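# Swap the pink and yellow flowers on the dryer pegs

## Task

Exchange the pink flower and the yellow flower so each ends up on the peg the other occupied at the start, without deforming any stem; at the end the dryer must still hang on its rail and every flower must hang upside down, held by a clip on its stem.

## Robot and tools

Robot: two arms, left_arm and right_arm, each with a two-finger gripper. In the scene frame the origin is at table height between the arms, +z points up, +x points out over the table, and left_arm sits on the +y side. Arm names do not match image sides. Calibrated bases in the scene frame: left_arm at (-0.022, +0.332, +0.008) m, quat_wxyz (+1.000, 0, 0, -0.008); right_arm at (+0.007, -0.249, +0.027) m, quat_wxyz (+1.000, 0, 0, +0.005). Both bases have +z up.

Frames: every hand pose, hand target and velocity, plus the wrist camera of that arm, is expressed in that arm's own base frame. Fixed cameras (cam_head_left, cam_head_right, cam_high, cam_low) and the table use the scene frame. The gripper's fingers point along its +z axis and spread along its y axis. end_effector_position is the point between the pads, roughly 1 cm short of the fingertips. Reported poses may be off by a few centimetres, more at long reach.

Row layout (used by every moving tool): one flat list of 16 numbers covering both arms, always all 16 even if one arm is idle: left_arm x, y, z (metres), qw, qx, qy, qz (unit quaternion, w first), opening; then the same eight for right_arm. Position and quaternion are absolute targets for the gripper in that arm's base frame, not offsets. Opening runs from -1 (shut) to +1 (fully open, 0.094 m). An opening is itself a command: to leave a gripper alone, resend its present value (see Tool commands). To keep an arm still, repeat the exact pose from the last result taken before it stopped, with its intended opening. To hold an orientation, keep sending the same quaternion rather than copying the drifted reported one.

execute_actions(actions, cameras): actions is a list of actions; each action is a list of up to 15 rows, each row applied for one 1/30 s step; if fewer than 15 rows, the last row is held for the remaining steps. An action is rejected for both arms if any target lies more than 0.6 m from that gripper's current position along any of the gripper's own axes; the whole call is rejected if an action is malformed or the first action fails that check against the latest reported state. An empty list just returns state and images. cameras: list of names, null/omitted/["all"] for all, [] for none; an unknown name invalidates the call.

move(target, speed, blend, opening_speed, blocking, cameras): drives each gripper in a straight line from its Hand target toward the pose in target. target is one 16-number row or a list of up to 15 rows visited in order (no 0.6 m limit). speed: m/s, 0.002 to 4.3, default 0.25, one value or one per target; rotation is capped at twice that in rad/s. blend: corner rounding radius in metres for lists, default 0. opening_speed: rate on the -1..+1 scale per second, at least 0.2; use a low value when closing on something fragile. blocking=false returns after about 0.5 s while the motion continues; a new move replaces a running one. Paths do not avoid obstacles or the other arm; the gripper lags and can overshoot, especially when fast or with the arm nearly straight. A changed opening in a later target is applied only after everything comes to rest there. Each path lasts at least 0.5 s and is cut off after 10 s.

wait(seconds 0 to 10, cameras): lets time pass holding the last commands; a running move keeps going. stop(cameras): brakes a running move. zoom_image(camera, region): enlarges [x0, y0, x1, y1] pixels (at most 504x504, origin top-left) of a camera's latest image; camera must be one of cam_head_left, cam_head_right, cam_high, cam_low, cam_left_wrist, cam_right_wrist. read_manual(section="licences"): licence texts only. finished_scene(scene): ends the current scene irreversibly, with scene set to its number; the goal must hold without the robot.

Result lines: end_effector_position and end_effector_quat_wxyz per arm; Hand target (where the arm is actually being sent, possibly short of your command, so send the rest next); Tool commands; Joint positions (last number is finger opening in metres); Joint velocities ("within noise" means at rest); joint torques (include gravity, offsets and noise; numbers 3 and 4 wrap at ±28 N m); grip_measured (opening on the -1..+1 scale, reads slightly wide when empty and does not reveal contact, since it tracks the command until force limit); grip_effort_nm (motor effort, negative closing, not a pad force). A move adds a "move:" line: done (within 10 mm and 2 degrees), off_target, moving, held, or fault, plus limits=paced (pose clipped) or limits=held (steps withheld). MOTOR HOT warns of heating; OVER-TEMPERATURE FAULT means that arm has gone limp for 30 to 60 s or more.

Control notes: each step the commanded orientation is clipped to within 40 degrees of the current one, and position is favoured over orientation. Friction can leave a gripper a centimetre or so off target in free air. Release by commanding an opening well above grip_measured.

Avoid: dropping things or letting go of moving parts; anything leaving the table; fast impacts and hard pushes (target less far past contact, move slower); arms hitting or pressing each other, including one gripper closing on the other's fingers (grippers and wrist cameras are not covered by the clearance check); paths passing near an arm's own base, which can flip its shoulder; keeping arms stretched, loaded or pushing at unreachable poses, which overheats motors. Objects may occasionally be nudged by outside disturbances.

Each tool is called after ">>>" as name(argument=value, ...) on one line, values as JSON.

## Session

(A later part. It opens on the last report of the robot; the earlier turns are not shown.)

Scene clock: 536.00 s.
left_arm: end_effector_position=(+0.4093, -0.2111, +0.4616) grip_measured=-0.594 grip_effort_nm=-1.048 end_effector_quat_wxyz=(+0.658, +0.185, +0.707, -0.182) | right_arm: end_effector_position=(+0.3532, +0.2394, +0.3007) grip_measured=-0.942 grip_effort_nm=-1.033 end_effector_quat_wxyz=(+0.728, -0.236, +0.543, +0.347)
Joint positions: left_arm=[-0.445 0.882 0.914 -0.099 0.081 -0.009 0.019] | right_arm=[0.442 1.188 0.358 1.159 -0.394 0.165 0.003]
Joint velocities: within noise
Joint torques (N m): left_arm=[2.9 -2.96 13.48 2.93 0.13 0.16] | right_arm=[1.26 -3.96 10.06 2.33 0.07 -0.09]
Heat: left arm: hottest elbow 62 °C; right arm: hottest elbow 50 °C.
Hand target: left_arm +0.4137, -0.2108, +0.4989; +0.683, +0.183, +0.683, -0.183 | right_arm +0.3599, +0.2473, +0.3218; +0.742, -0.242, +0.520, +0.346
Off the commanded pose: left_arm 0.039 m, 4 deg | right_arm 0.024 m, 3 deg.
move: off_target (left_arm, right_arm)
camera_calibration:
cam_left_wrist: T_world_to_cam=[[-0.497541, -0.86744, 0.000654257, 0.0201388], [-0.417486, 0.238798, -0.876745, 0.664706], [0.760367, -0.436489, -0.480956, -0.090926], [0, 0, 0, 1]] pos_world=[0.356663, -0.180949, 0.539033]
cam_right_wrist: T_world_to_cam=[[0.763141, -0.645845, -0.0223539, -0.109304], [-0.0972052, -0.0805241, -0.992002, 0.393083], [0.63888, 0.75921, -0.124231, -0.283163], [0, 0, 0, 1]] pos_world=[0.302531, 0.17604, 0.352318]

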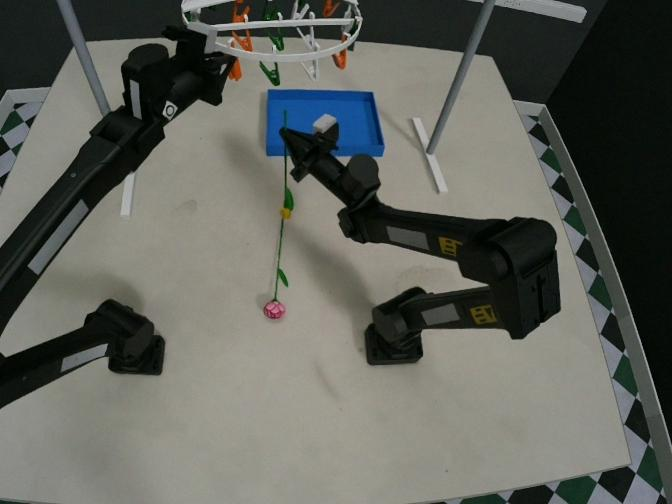

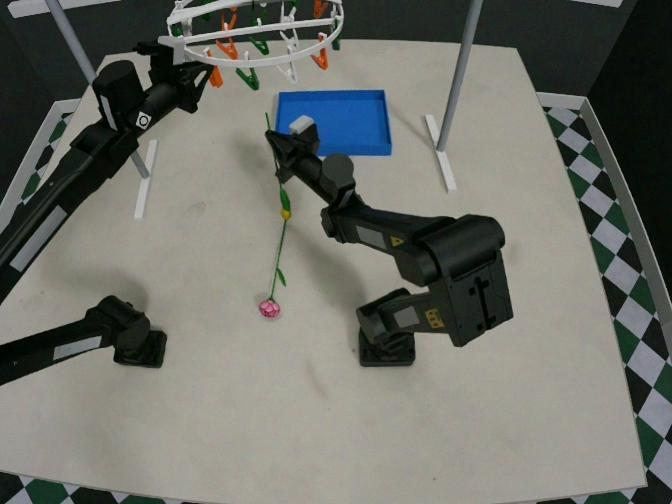

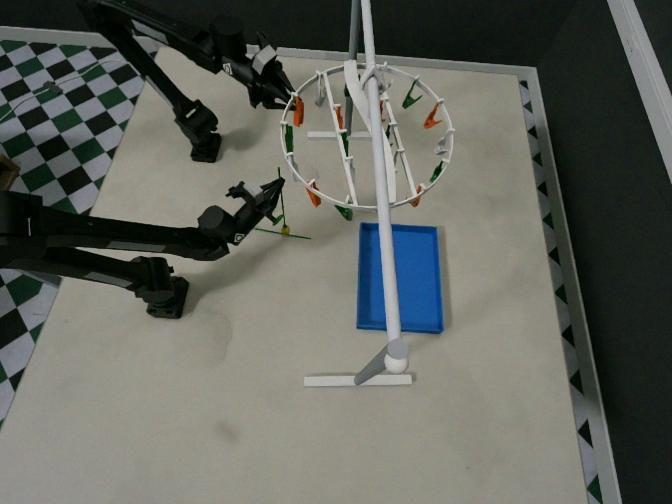

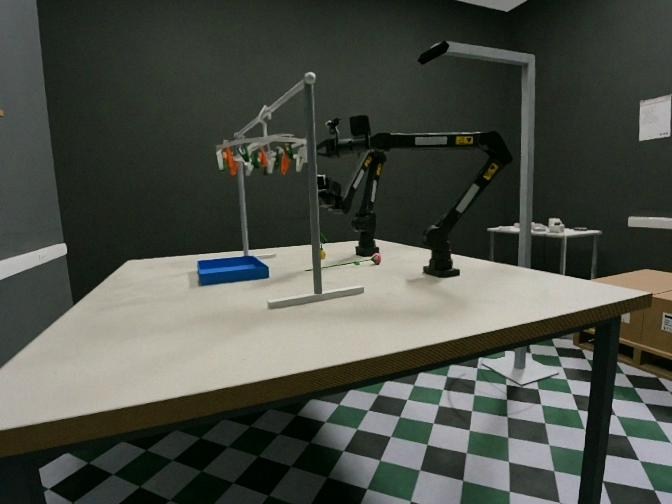

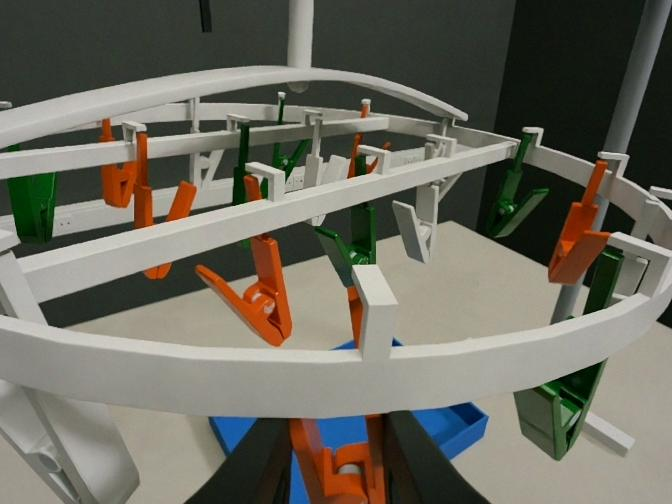

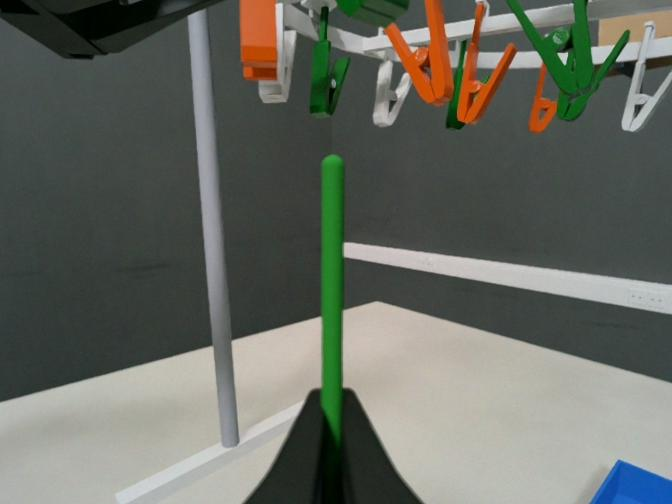

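>>> move(target=[0.416,-0.212,0.500,0.683,0.183,0.683,-0.183,-0.8,0.381,0.315,0.352,0.7424,-0.2424,0.5198,0.3462,-0.97], speed=0.08)

>>> zoom_image(camera="cam_right_wrist", region=[100, 0, 500, 300])

>>> zoom_image(camera="cam_head_left", region=[180, 20, 340, 140])

>>> zoom_image(camera="cam_high", region=[230, 70, 390, 190])

>>> zoom_image(camera="cam_low", region=[230, 110, 390, 230])

Scene clock: 546.87 s.
left_arm: end_effector_position=(+0.4093, -0.2111, +0.4619) grip_measured=-0.595 grip_effort_nm=-1.062 end_effector_quat_wxyz=(+0.658, +0.185, +0.707, -0.182) | right_arm: end_effector_position=(+0.3726, +0.3042, +0.3334) grip_measured=-0.942 grip_effort_nm=-1.028 end_effector_quat_wxyz=(+0.732, -0.238, +0.535, +0.348)
Joint positions: left_arm=[-0.445 0.882 0.914 -0.099 0.081 -0.009 0.019] | right_arm=[0.596 1.253 0.518 1.066 -0.253 0.111 0.003]
Joint velocities: within noise
Joint torques (N m): left_arm=[3.02 -2.96 13.48 2.92 0.13 0.16] | right_arm=[1.26 -6.24 10.97 1.57 0.12 -0.12]
Heat: left arm: hottest elbow 66 °C; right arm: hottest elbow 50 °C.
Hand target: left_arm +0.4136, -0.2108, +0.4991; +0.683, +0.183, +0.683, -0.183 | right_arm +0.3800, +0.3142, +0.3518; +0.742, -0.242, +0.520, +0.346
Off the commanded pose: left_arm 0.039 m, 4 deg | right_arm 0.023 m, 2 deg.
move: off_target (left_arm, right_arm)
camera_calibration:
cam_left_wrist: T_world_to_cam=[[-0.497513, -0.867457, 0.000215091, 0.0203128], [-0.416957, 0.23892, -0.876963, 0.66479], [0.760676, -0.43639, -0.480558, -0.0910613], [0, 0, 0, 1]] pos_world=[0.356563, -0.180949, 0.539232]
cam_right_wrist: T_world_to_cam=[[0.766367, -0.642249, -0.0140803, -0.0866327], [-0.0801893, -0.0738936, -0.994037, 0.424978], [0.637378, 0.762926, -0.108131, -0.346666], [0, 0, 0, 1]] pos_world=[0.321429, 0.240244, 0.383738]

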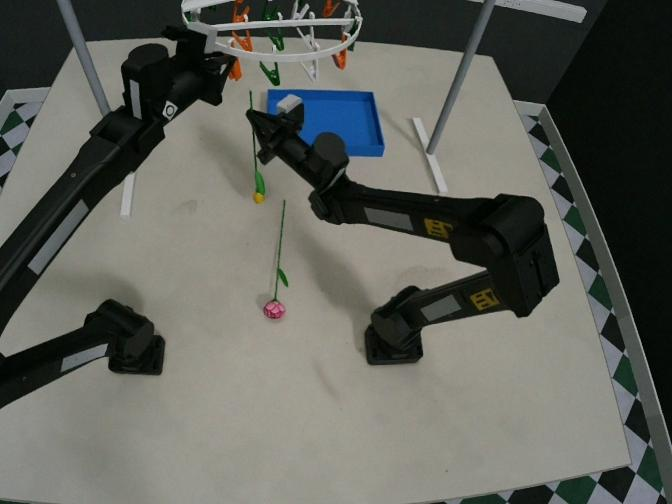

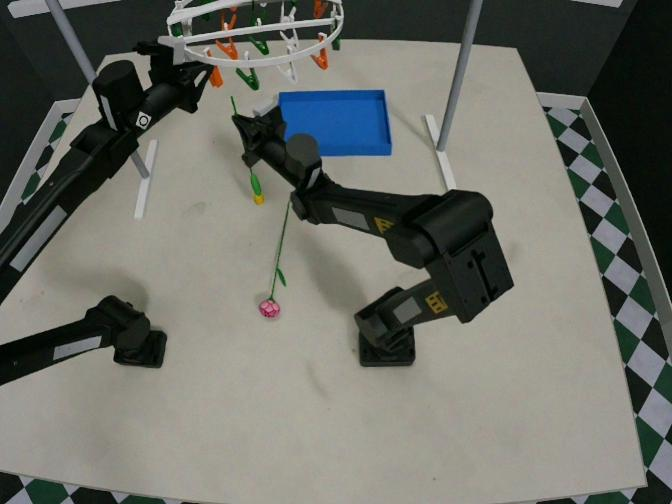

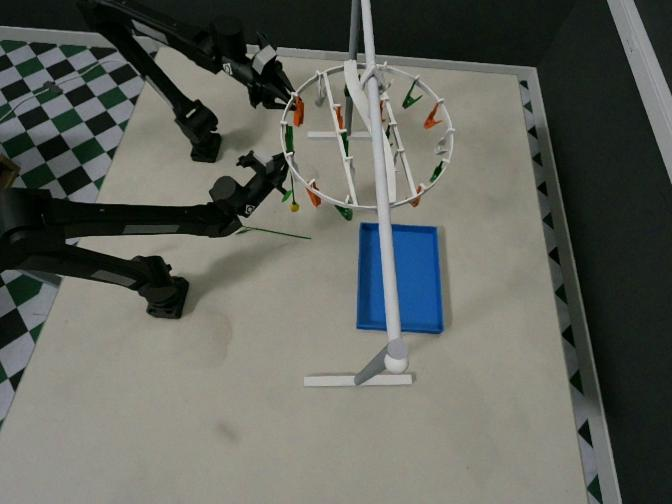

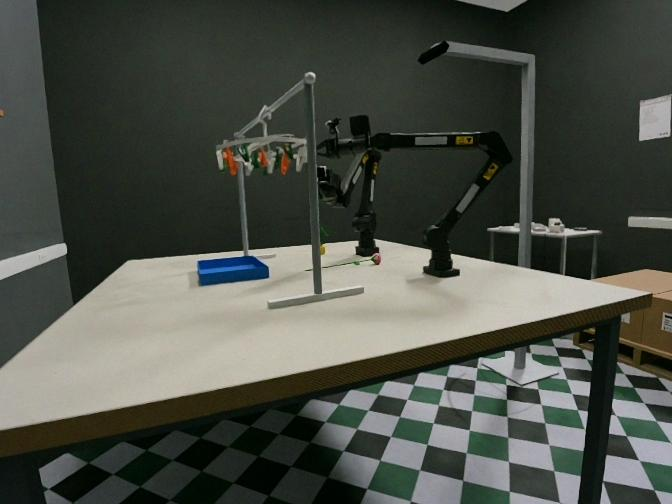

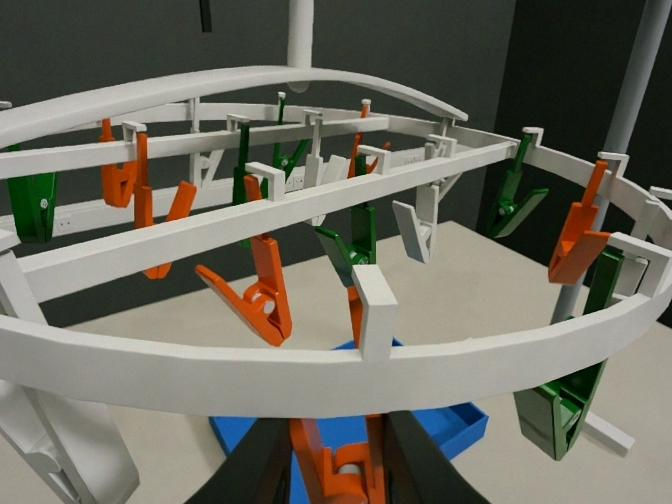

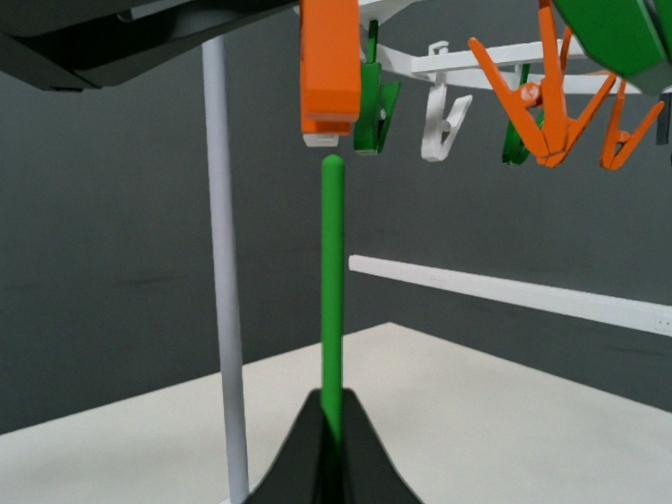

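Scaled by 1.260 from the camera's 672x504 image, which has a finer 960x720 frame.

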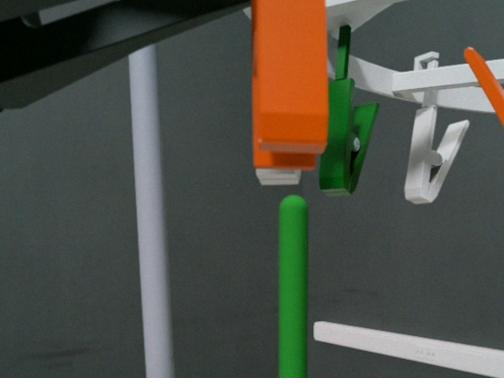

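Scaled by 3.150 from the camera's 672x504 image, which has a finer 960x720 frame.

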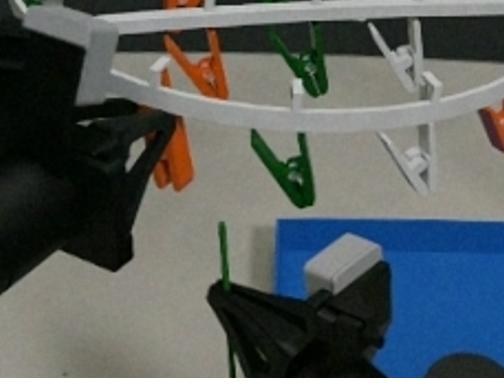

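Scaled by 3.150 from the camera's 672x504 image, which has a finer 960x720 frame.

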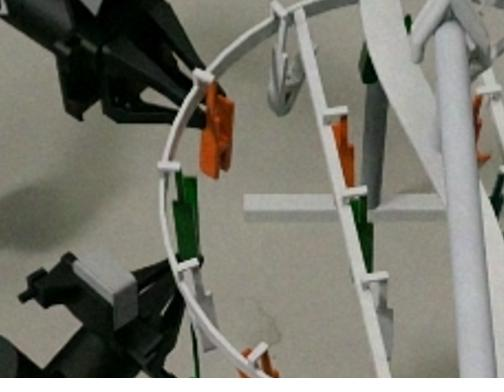

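Scaled by 3.150 from the camera's 672x504 image, which has a finer 960x720 frame.

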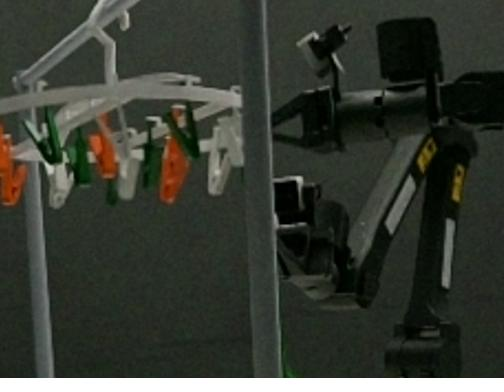

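>>> zoom_image(camera="cam_right_wrist", region=[280, 60, 400, 180])

Scaled by 4.200 from the camera's 672x504 image, which has a finer 960x720 frame.

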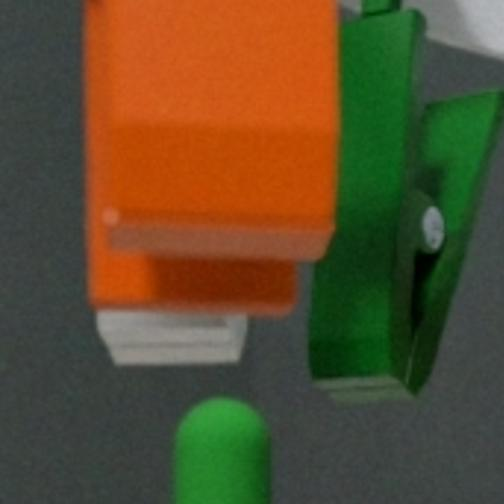

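>>> move(target=[0.416,-0.212,0.500,0.683,0.183,0.683,-0.183,-0.8,0.397,0.3375,0.354,0.7424,-0.2424,0.5198,0.3462,-0.97], speed=0.05)

>>> zoom_image(camera="cam_right_wrist", region=[260, 40, 420, 160])

>>> zoom_image(camera="cam_head_left", region=[200, 40, 300, 115])

>>> zoom_image(camera="cam_head_right", region=[170, 40, 270, 115])

>>> zoom_image(camera="cam_high", region=[250, 80, 350, 155])

Scene clock: 569.10 s.
left_arm: end_effector_position=(+0.4093, -0.2111, +0.4619) grip_measured=-0.595 grip_effort_nm=-1.062 end_effector_quat_wxyz=(+0.658, +0.185, +0.707, -0.182) | right_arm: end_effector_position=(+0.3890, +0.3258, +0.3360) grip_measured=-0.942 grip_effort_nm=-1.033 end_effector_quat_wxyz=(+0.733, -0.238, +0.535, +0.348)
Joint positions: left_arm=[-0.445 0.882 0.914 -0.099 0.081 -0.009 0.019] | right_arm=[0.621 1.321 0.586 1.065 -0.228 0.101 0.003]
Joint velocities: within noise
Joint torques (N m): left_arm=[2.96 -3.02 13.46 2.93 0.13 0.16] | right_arm=[1.38 -7.53 10.93 1.51 0.13 -0.11]
Heat: left arm: hottest elbow 71 °C; right arm: hottest elbow 47 °C.
Hand target: left_arm +0.4136, -0.2108, +0.4991; +0.683, +0.183, +0.683, -0.183 | right_arm +0.3959, +0.3366, +0.3539; +0.743, -0.242, +0.520, +0.346
Off the commanded pose: left_arm 0.039 m, 4 deg | right_arm 0.023 m, 2 deg.
move: off_target (left_arm, right_arm)
camera_calibration:
cam_left_wrist: T_world_to_cam=[[-0.497513, -0.867457, 0.000215091, 0.0203128], [-0.416957, 0.23892, -0.876963, 0.66479], [0.760676, -0.43639, -0.480558, -0.0910613], [0, 0, 0, 1]] pos_world=[0.356563, -0.180949, 0.539232]
cam_right_wrist: T_world_to_cam=[[0.765746, -0.643017, -0.0127093, -0.0851949], [-0.0789077, -0.0743198, -0.994108, 0.430073], [0.638284, 0.762237, -0.107649, -0.373587], [0, 0, 0, 1]] pos_world=[0.337628, 0.261943, 0.38624]

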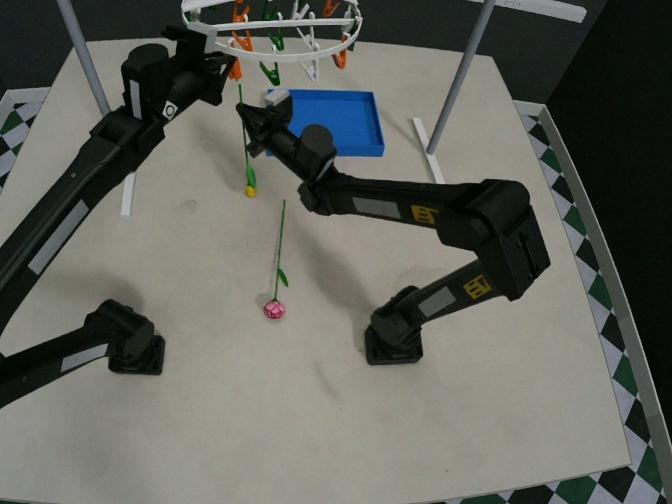

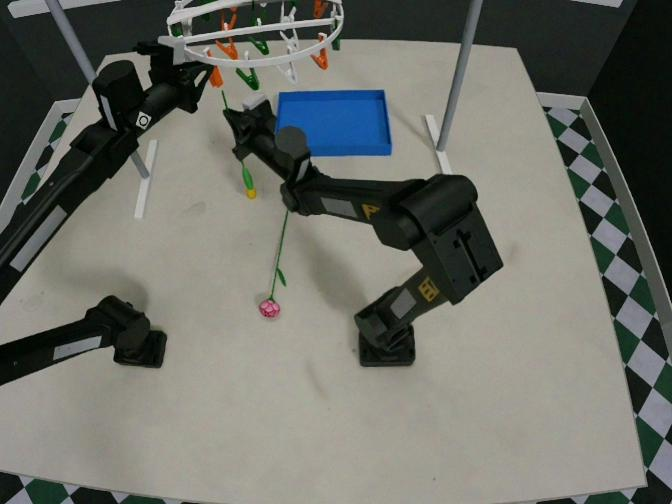

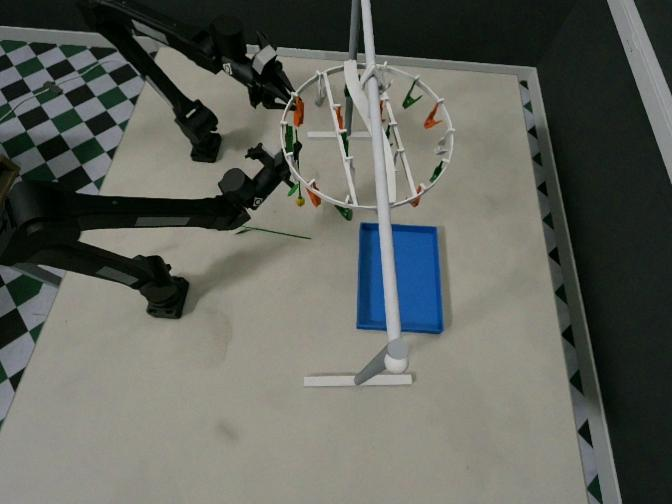

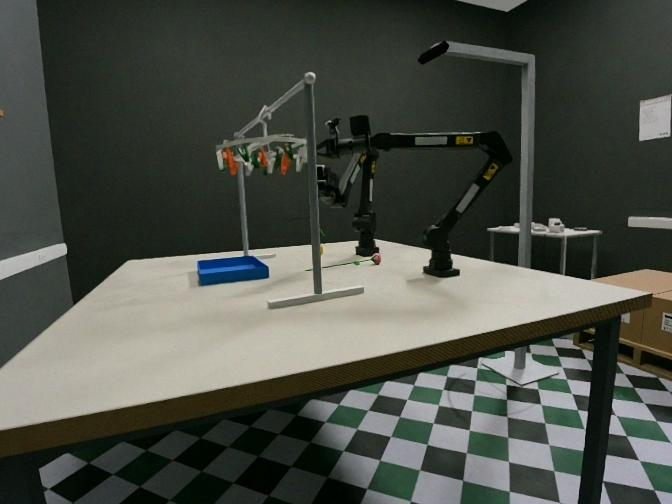

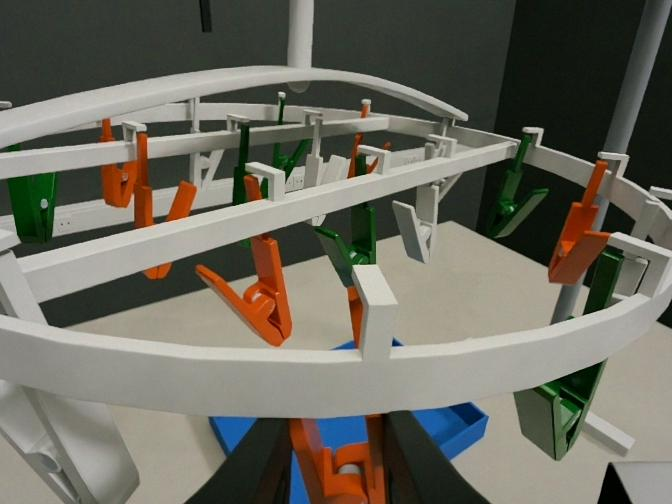

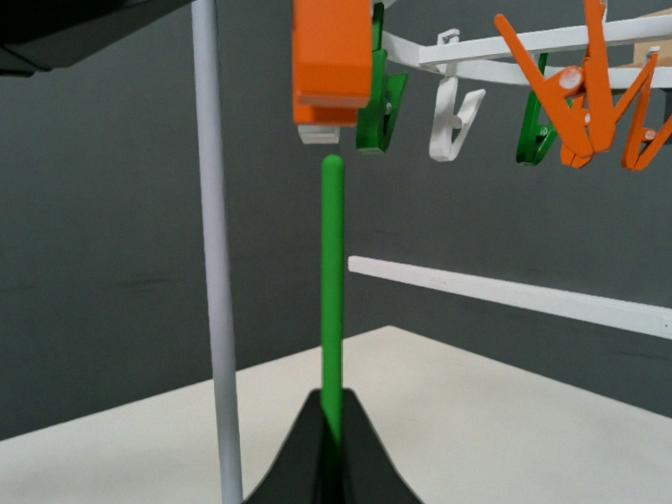

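Scaled by 3.150 from the camera's 672x504 image, which has a finer 960x720 frame.

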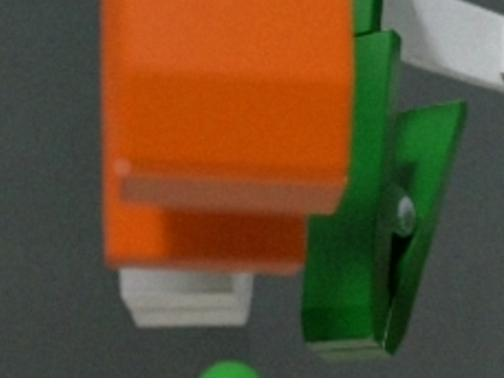

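Scaled by 5.040 from the camera's 672x504 image, which has a finer 960x720 frame.

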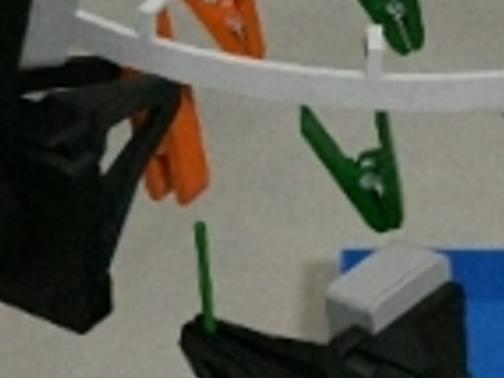

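Scaled by 5.040 from the camera's 672x504 image, which has a finer 960x720 frame.

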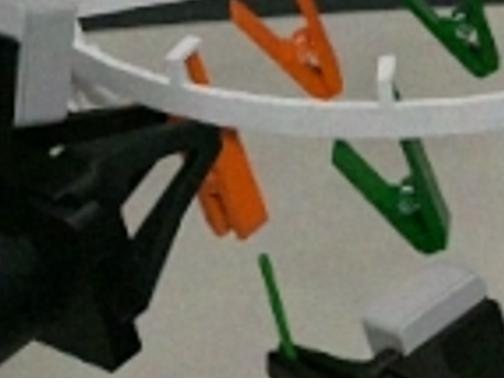

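Scaled by 5.040 from the camera's 672x504 image, which has a finer 960x720 frame.

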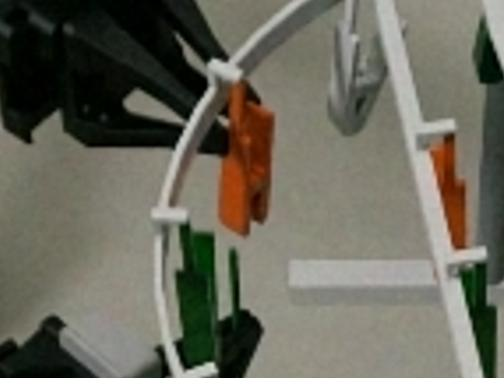

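>>> zoom_image(camera="cam_head_left", region=[220, 55, 260, 90])

>>> zoom_image(camera="cam_head_right", region=[200, 60, 240, 95])

>>> zoom_image(camera="cam_high", region=[285, 95, 325, 140])

Scaled by 12.600 from the camera's 672x504 image, which has a finer 960x720 frame.

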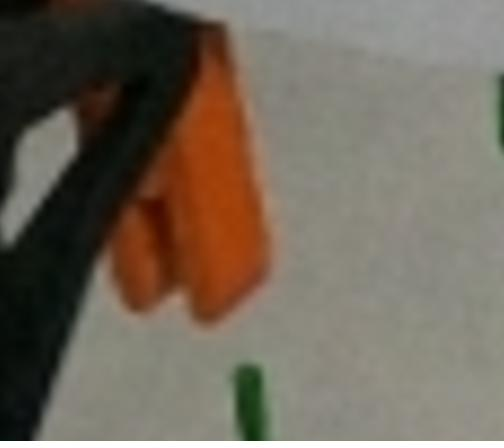

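Scaled by 12.600 from the camera's 672x504 image, which has a finer 960x720 frame.

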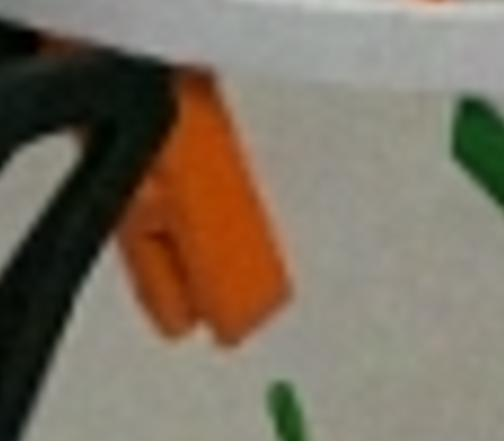

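Scaled by 11.200 from the camera's 672x504 image, which has a finer 960x720 frame.

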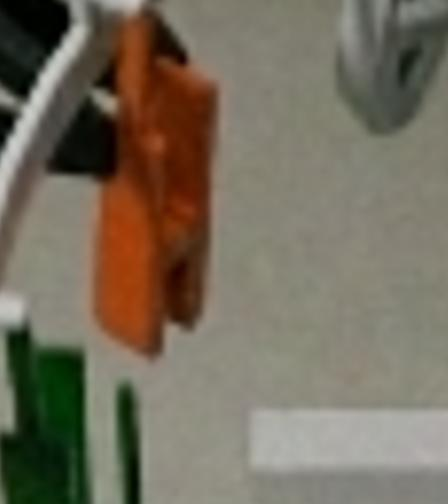

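>>> move(target=[0.416,-0.212,0.500,0.683,0.183,0.683,-0.183,-0.8,0.4005,0.3425,0.366,0.7424,-0.2424,0.5198,0.3462,-0.97], speed=0.05, cameras=["cam_head_left","cam_head_right","cam_high","cam_right_wrist"])

>>> zoom_image(camera="cam_head_left", region=[220, 55, 260, 90])

>>> zoom_image(camera="cam_head_right", region=[200, 60, 240, 95])

>>> zoom_image(camera="cam_high", region=[285, 95, 325, 140])

>>> zoom_image(camera="cam_right_wrist", region=[260, 60, 420, 180])

Scene clock: 596.03 s.
left_arm: end_effector_position=(+0.4093, -0.2111, +0.4619) grip_measured=-0.595 grip_effort_nm=-1.067 end_effector_quat_wxyz=(+0.658, +0.185, +0.707, -0.182) | right_arm: end_effector_position=(+0.3948, +0.3320, +0.3417) grip_measured=-0.942 grip_effort_nm=-1.033 end_effector_quat_wxyz=(+0.729, -0.239, +0.539, +0.347)
Joint positions: left_arm=[-0.445 0.882 0.914 -0.099 0.081 -0.009 0.019] | right_arm=[0.626 1.321 0.615 1.023 -0.223 0.099 0.003]
Joint velocities: within noise
Joint torques (N m): left_arm=[2.96 -2.96 13.48 2.93 0.13 0.16] | right_arm=[1.44 -9 11.15 1.5 0.13 -0.14]
Heat: left arm: hottest elbow 74 °C; right arm: hottest elbow 46 °C.
Hand target: left_arm +0.4136, -0.2108, +0.4991; +0.683, +0.183, +0.683, -0.183 | right_arm +0.3993, +0.3414, +0.3658; +0.742, -0.242, +0.520, +0.346
Off the commanded pose: left_arm 0.039 m, 4 deg | right_arm 0.027 m, 3 deg.
move: off_target (left_arm, right_arm)
camera_calibration:
cam_right_wrist: T_world_to_cam=[[0.765353, -0.643428, -0.0153741, -0.0843217], [-0.0882836, -0.0812914, -0.992773, 0.442275], [0.637528, 0.761178, -0.119021, -0.376844], [0, 0, 0, 1]] pos_world=[0.34383, 0.268544, 0.392929]
Images, in order (width x height): cam_head_left 672x504, cam_head_right 672x504, cam_high 672x504, cam_right_wrist 672x504.

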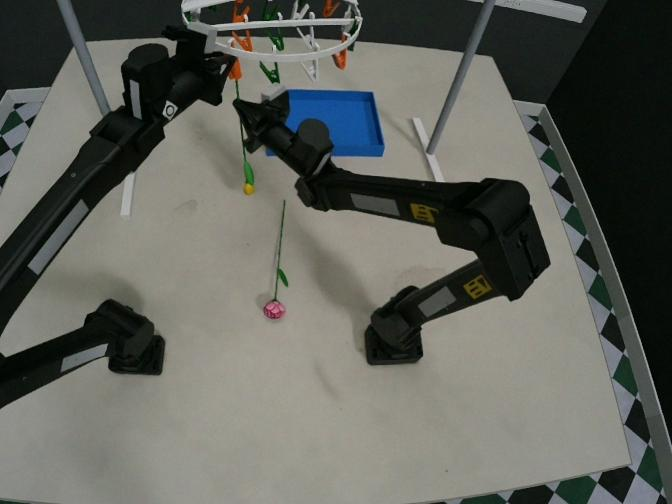

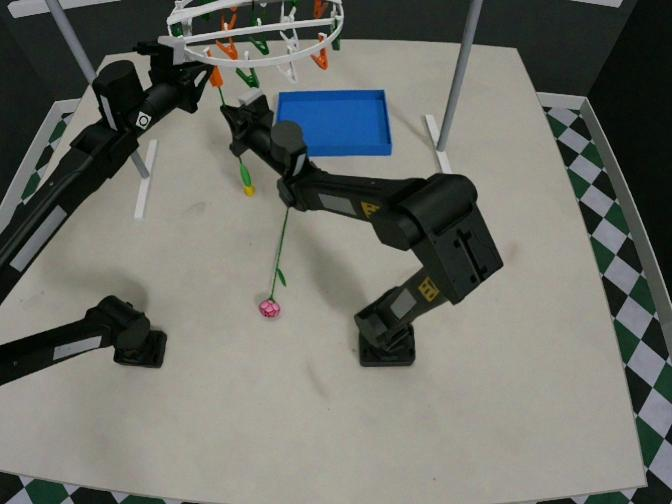

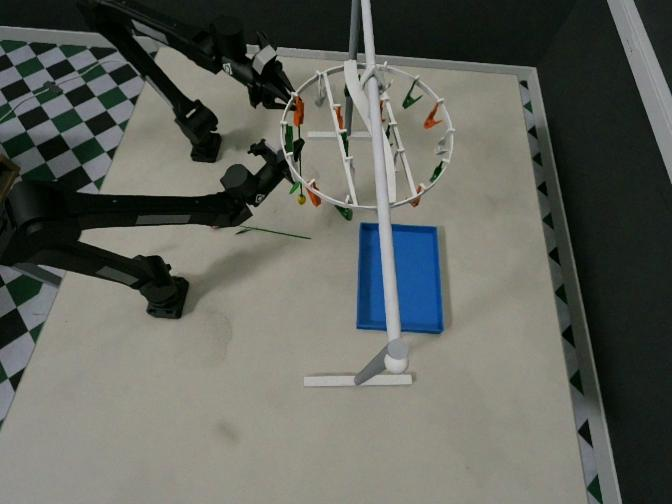

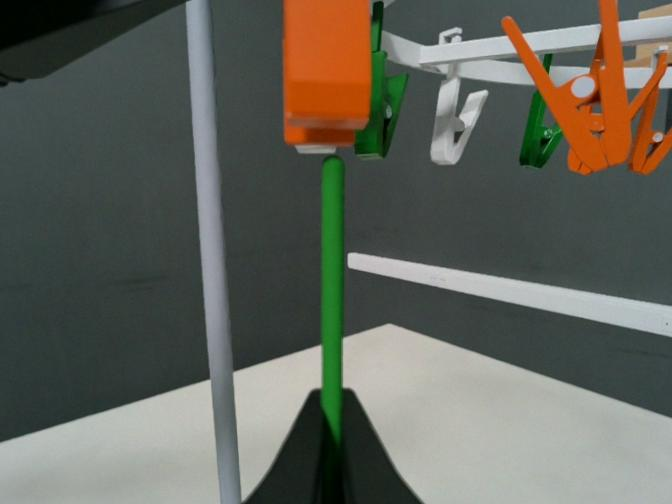

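Scaled by 12.600 from the camera's 672x504 image, which has a finer 960x720 frame.

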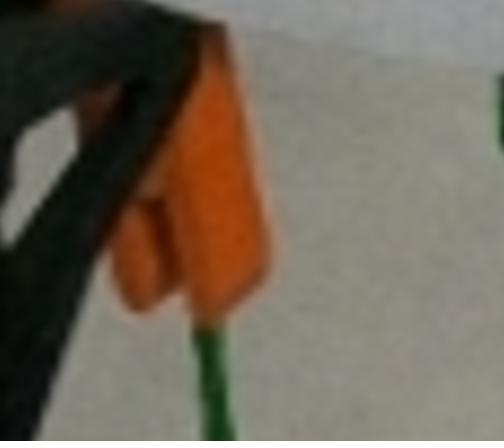

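Scaled by 12.600 from the camera's 672x504 image, which has a finer 960x720 frame.

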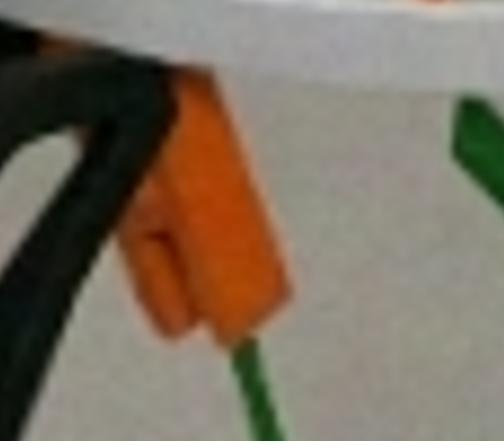

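Scaled by 11.200 from the camera's 672x504 image, which has a finer 960x720 frame.

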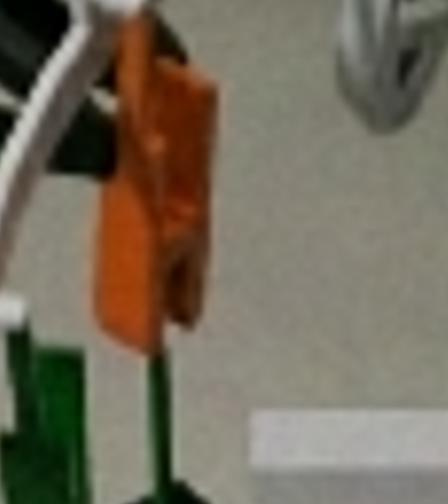

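Scaled by 3.150 from the camera's 672x504 image, which has a finer 960x720 frame.

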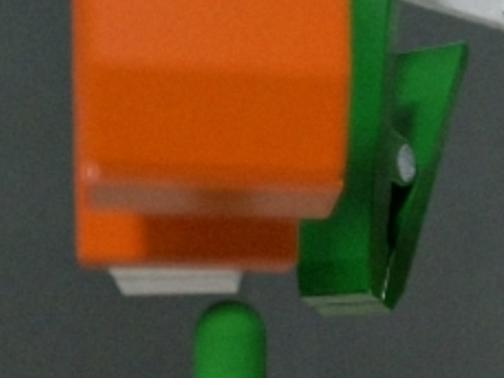

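>>> move(target=[0.416,-0.212,0.500,0.683,0.183,0.683,-0.183,-0.8,0.3995,0.3435,0.376,0.7424,-0.2424,0.5198,0.3462,-0.97], speed=0.03, cameras=["cam_head_left","cam_head_right","cam_high","cam_right_wrist","cam_left_wrist"])

>>> zoom_image(camera="cam_head_left", region=[220, 55, 260, 90])

>>> zoom_image(camera="cam_high", region=[285, 95, 325, 140])

>>> zoom_image(camera="cam_right_wrist", region=[260, 60, 420, 180])

Scene clock: 604.83 s.
left_arm: end_effector_position=(+0.4093, -0.2111, +0.4619) grip_measured=-0.595 grip_effort_nm=-1.067 end_effector_quat_wxyz=(+0.658, +0.185, +0.707, -0.182) | right_arm: end_effector_position=(+0.3953, +0.3341, +0.3474) grip_measured=-0.942 grip_effort_nm=-1.038 end_effector_quat_wxyz=(+0.727, -0.239, +0.542, +0.346)
Joint positions: left_arm=[-0.445 0.882 0.914 -0.099 0.081 -0.009 0.019] | right_arm=[0.63 1.307 0.628 0.989 -0.219 0.098 0.003]
Joint velocities: within noise
Joint torques (N m): left_arm=[3.02 -2.96 13.48 2.91 0.14 0.16] | right_arm=[1.26 -9.58 11.33 1.57 0.11 -0.12]
Heat: left arm: hottest elbow 75 °C; right arm: hottest elbow 46 °C.
Hand target: left_arm +0.4136, -0.2108, +0.4991; +0.683, +0.183, +0.683, -0.183 | right_arm +0.3981, +0.3423, +0.3757; +0.742, -0.242, +0.520, +0.346
Off the commanded pose: left_arm 0.039 m, 4 deg | right_arm 0.030 m, 3 deg.
move: off_target (left_arm, right_arm)
camera_calibration:
cam_left_wrist: T_world_to_cam=[[-0.497513, -0.867457, 0.000215091, 0.0203128], [-0.416957, 0.23892, -0.876963, 0.66479], [0.760676, -0.43639, -0.480558, -0.0910613], [0, 0, 0, 1]] pos_world=[0.356563, -0.180949, 0.539232]
cam_right_wrist: T_world_to_cam=[[0.765134, -0.643647, -0.016969, -0.082663], [-0.0940726, -0.0856792, -0.991872, 0.451613], [0.636961, 0.760511, -0.126106, -0.375217], [0, 0, 0, 1]] pos_world=[0.344731, 0.270845, 0.399223]
Images, in order (width x height): cam_head_left 672x504, cam_head_right 672x504, cam_high 672x504, cam_left_wrist 672x504, cam_right_wrist 672x504.

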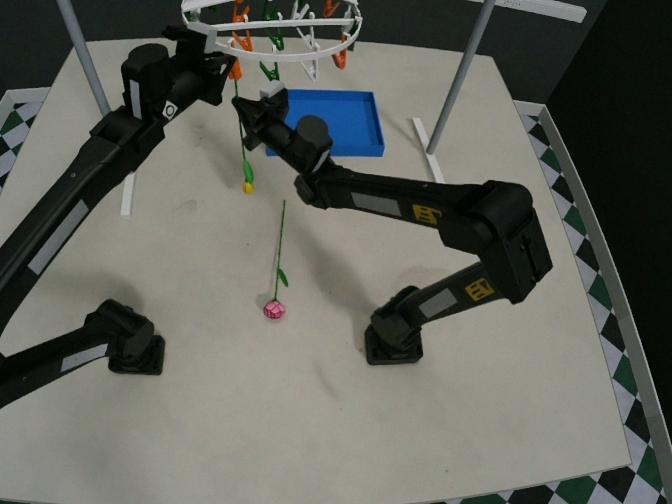

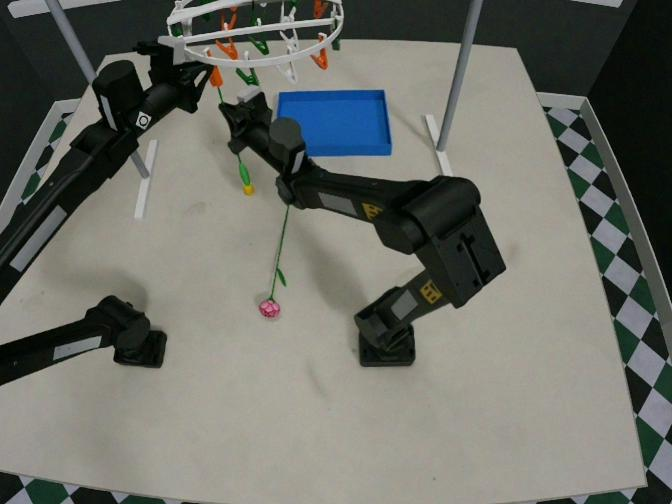

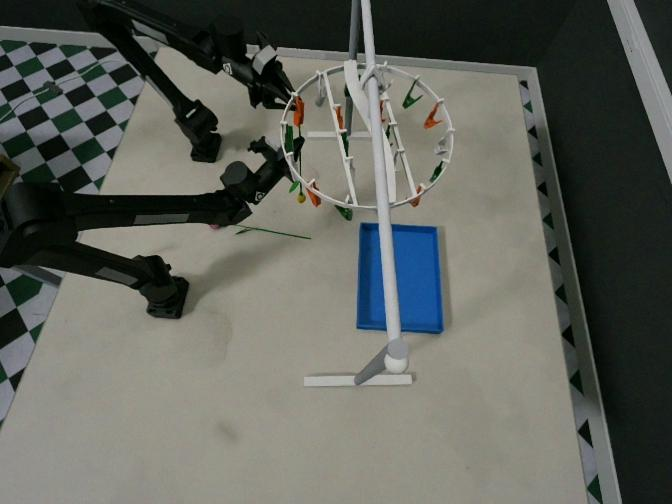

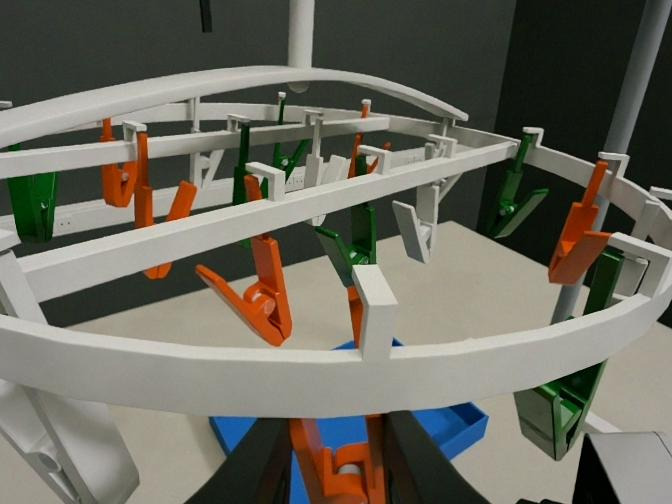

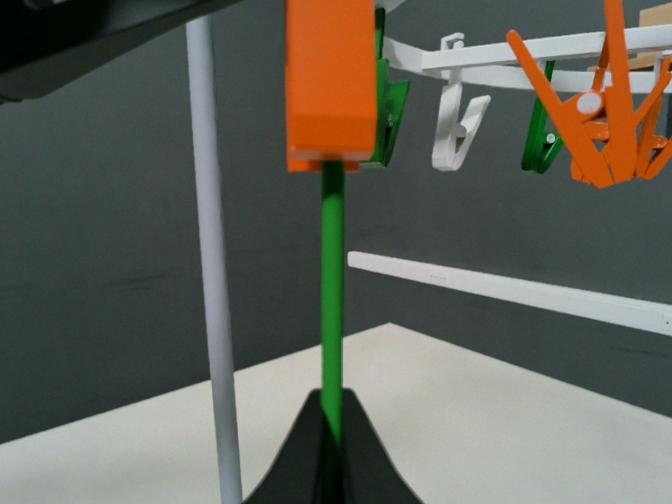

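Scaled by 12.600 from the camera's 672x504 image, which has a finer 960x720 frame.

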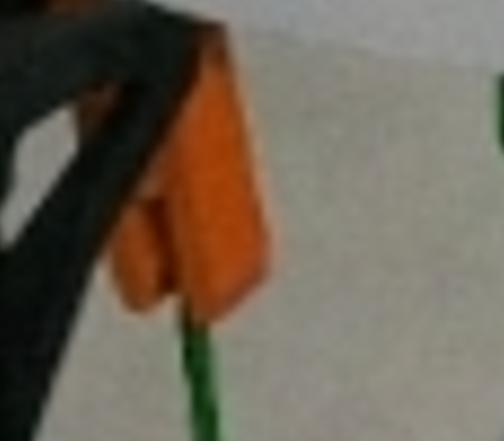

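Scaled by 11.200 from the camera's 672x504 image, which has a finer 960x720 frame.

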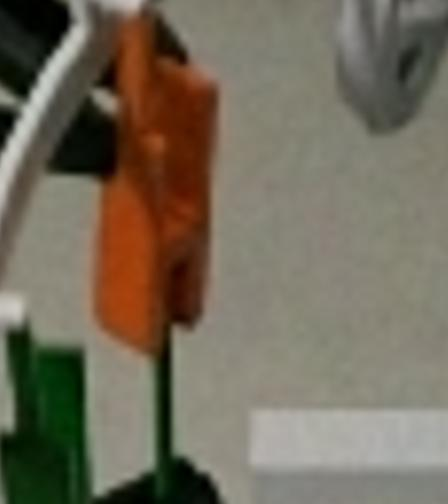

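Scaled by 3.150 from the camera's 672x504 image, which has a finer 960x720 frame.

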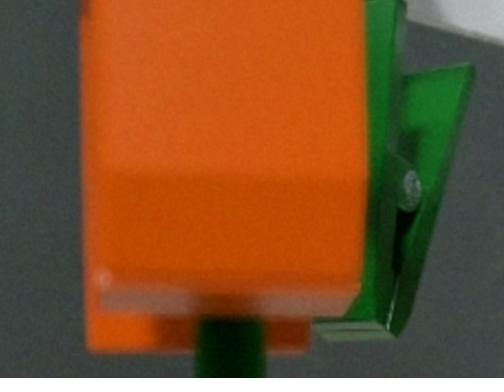

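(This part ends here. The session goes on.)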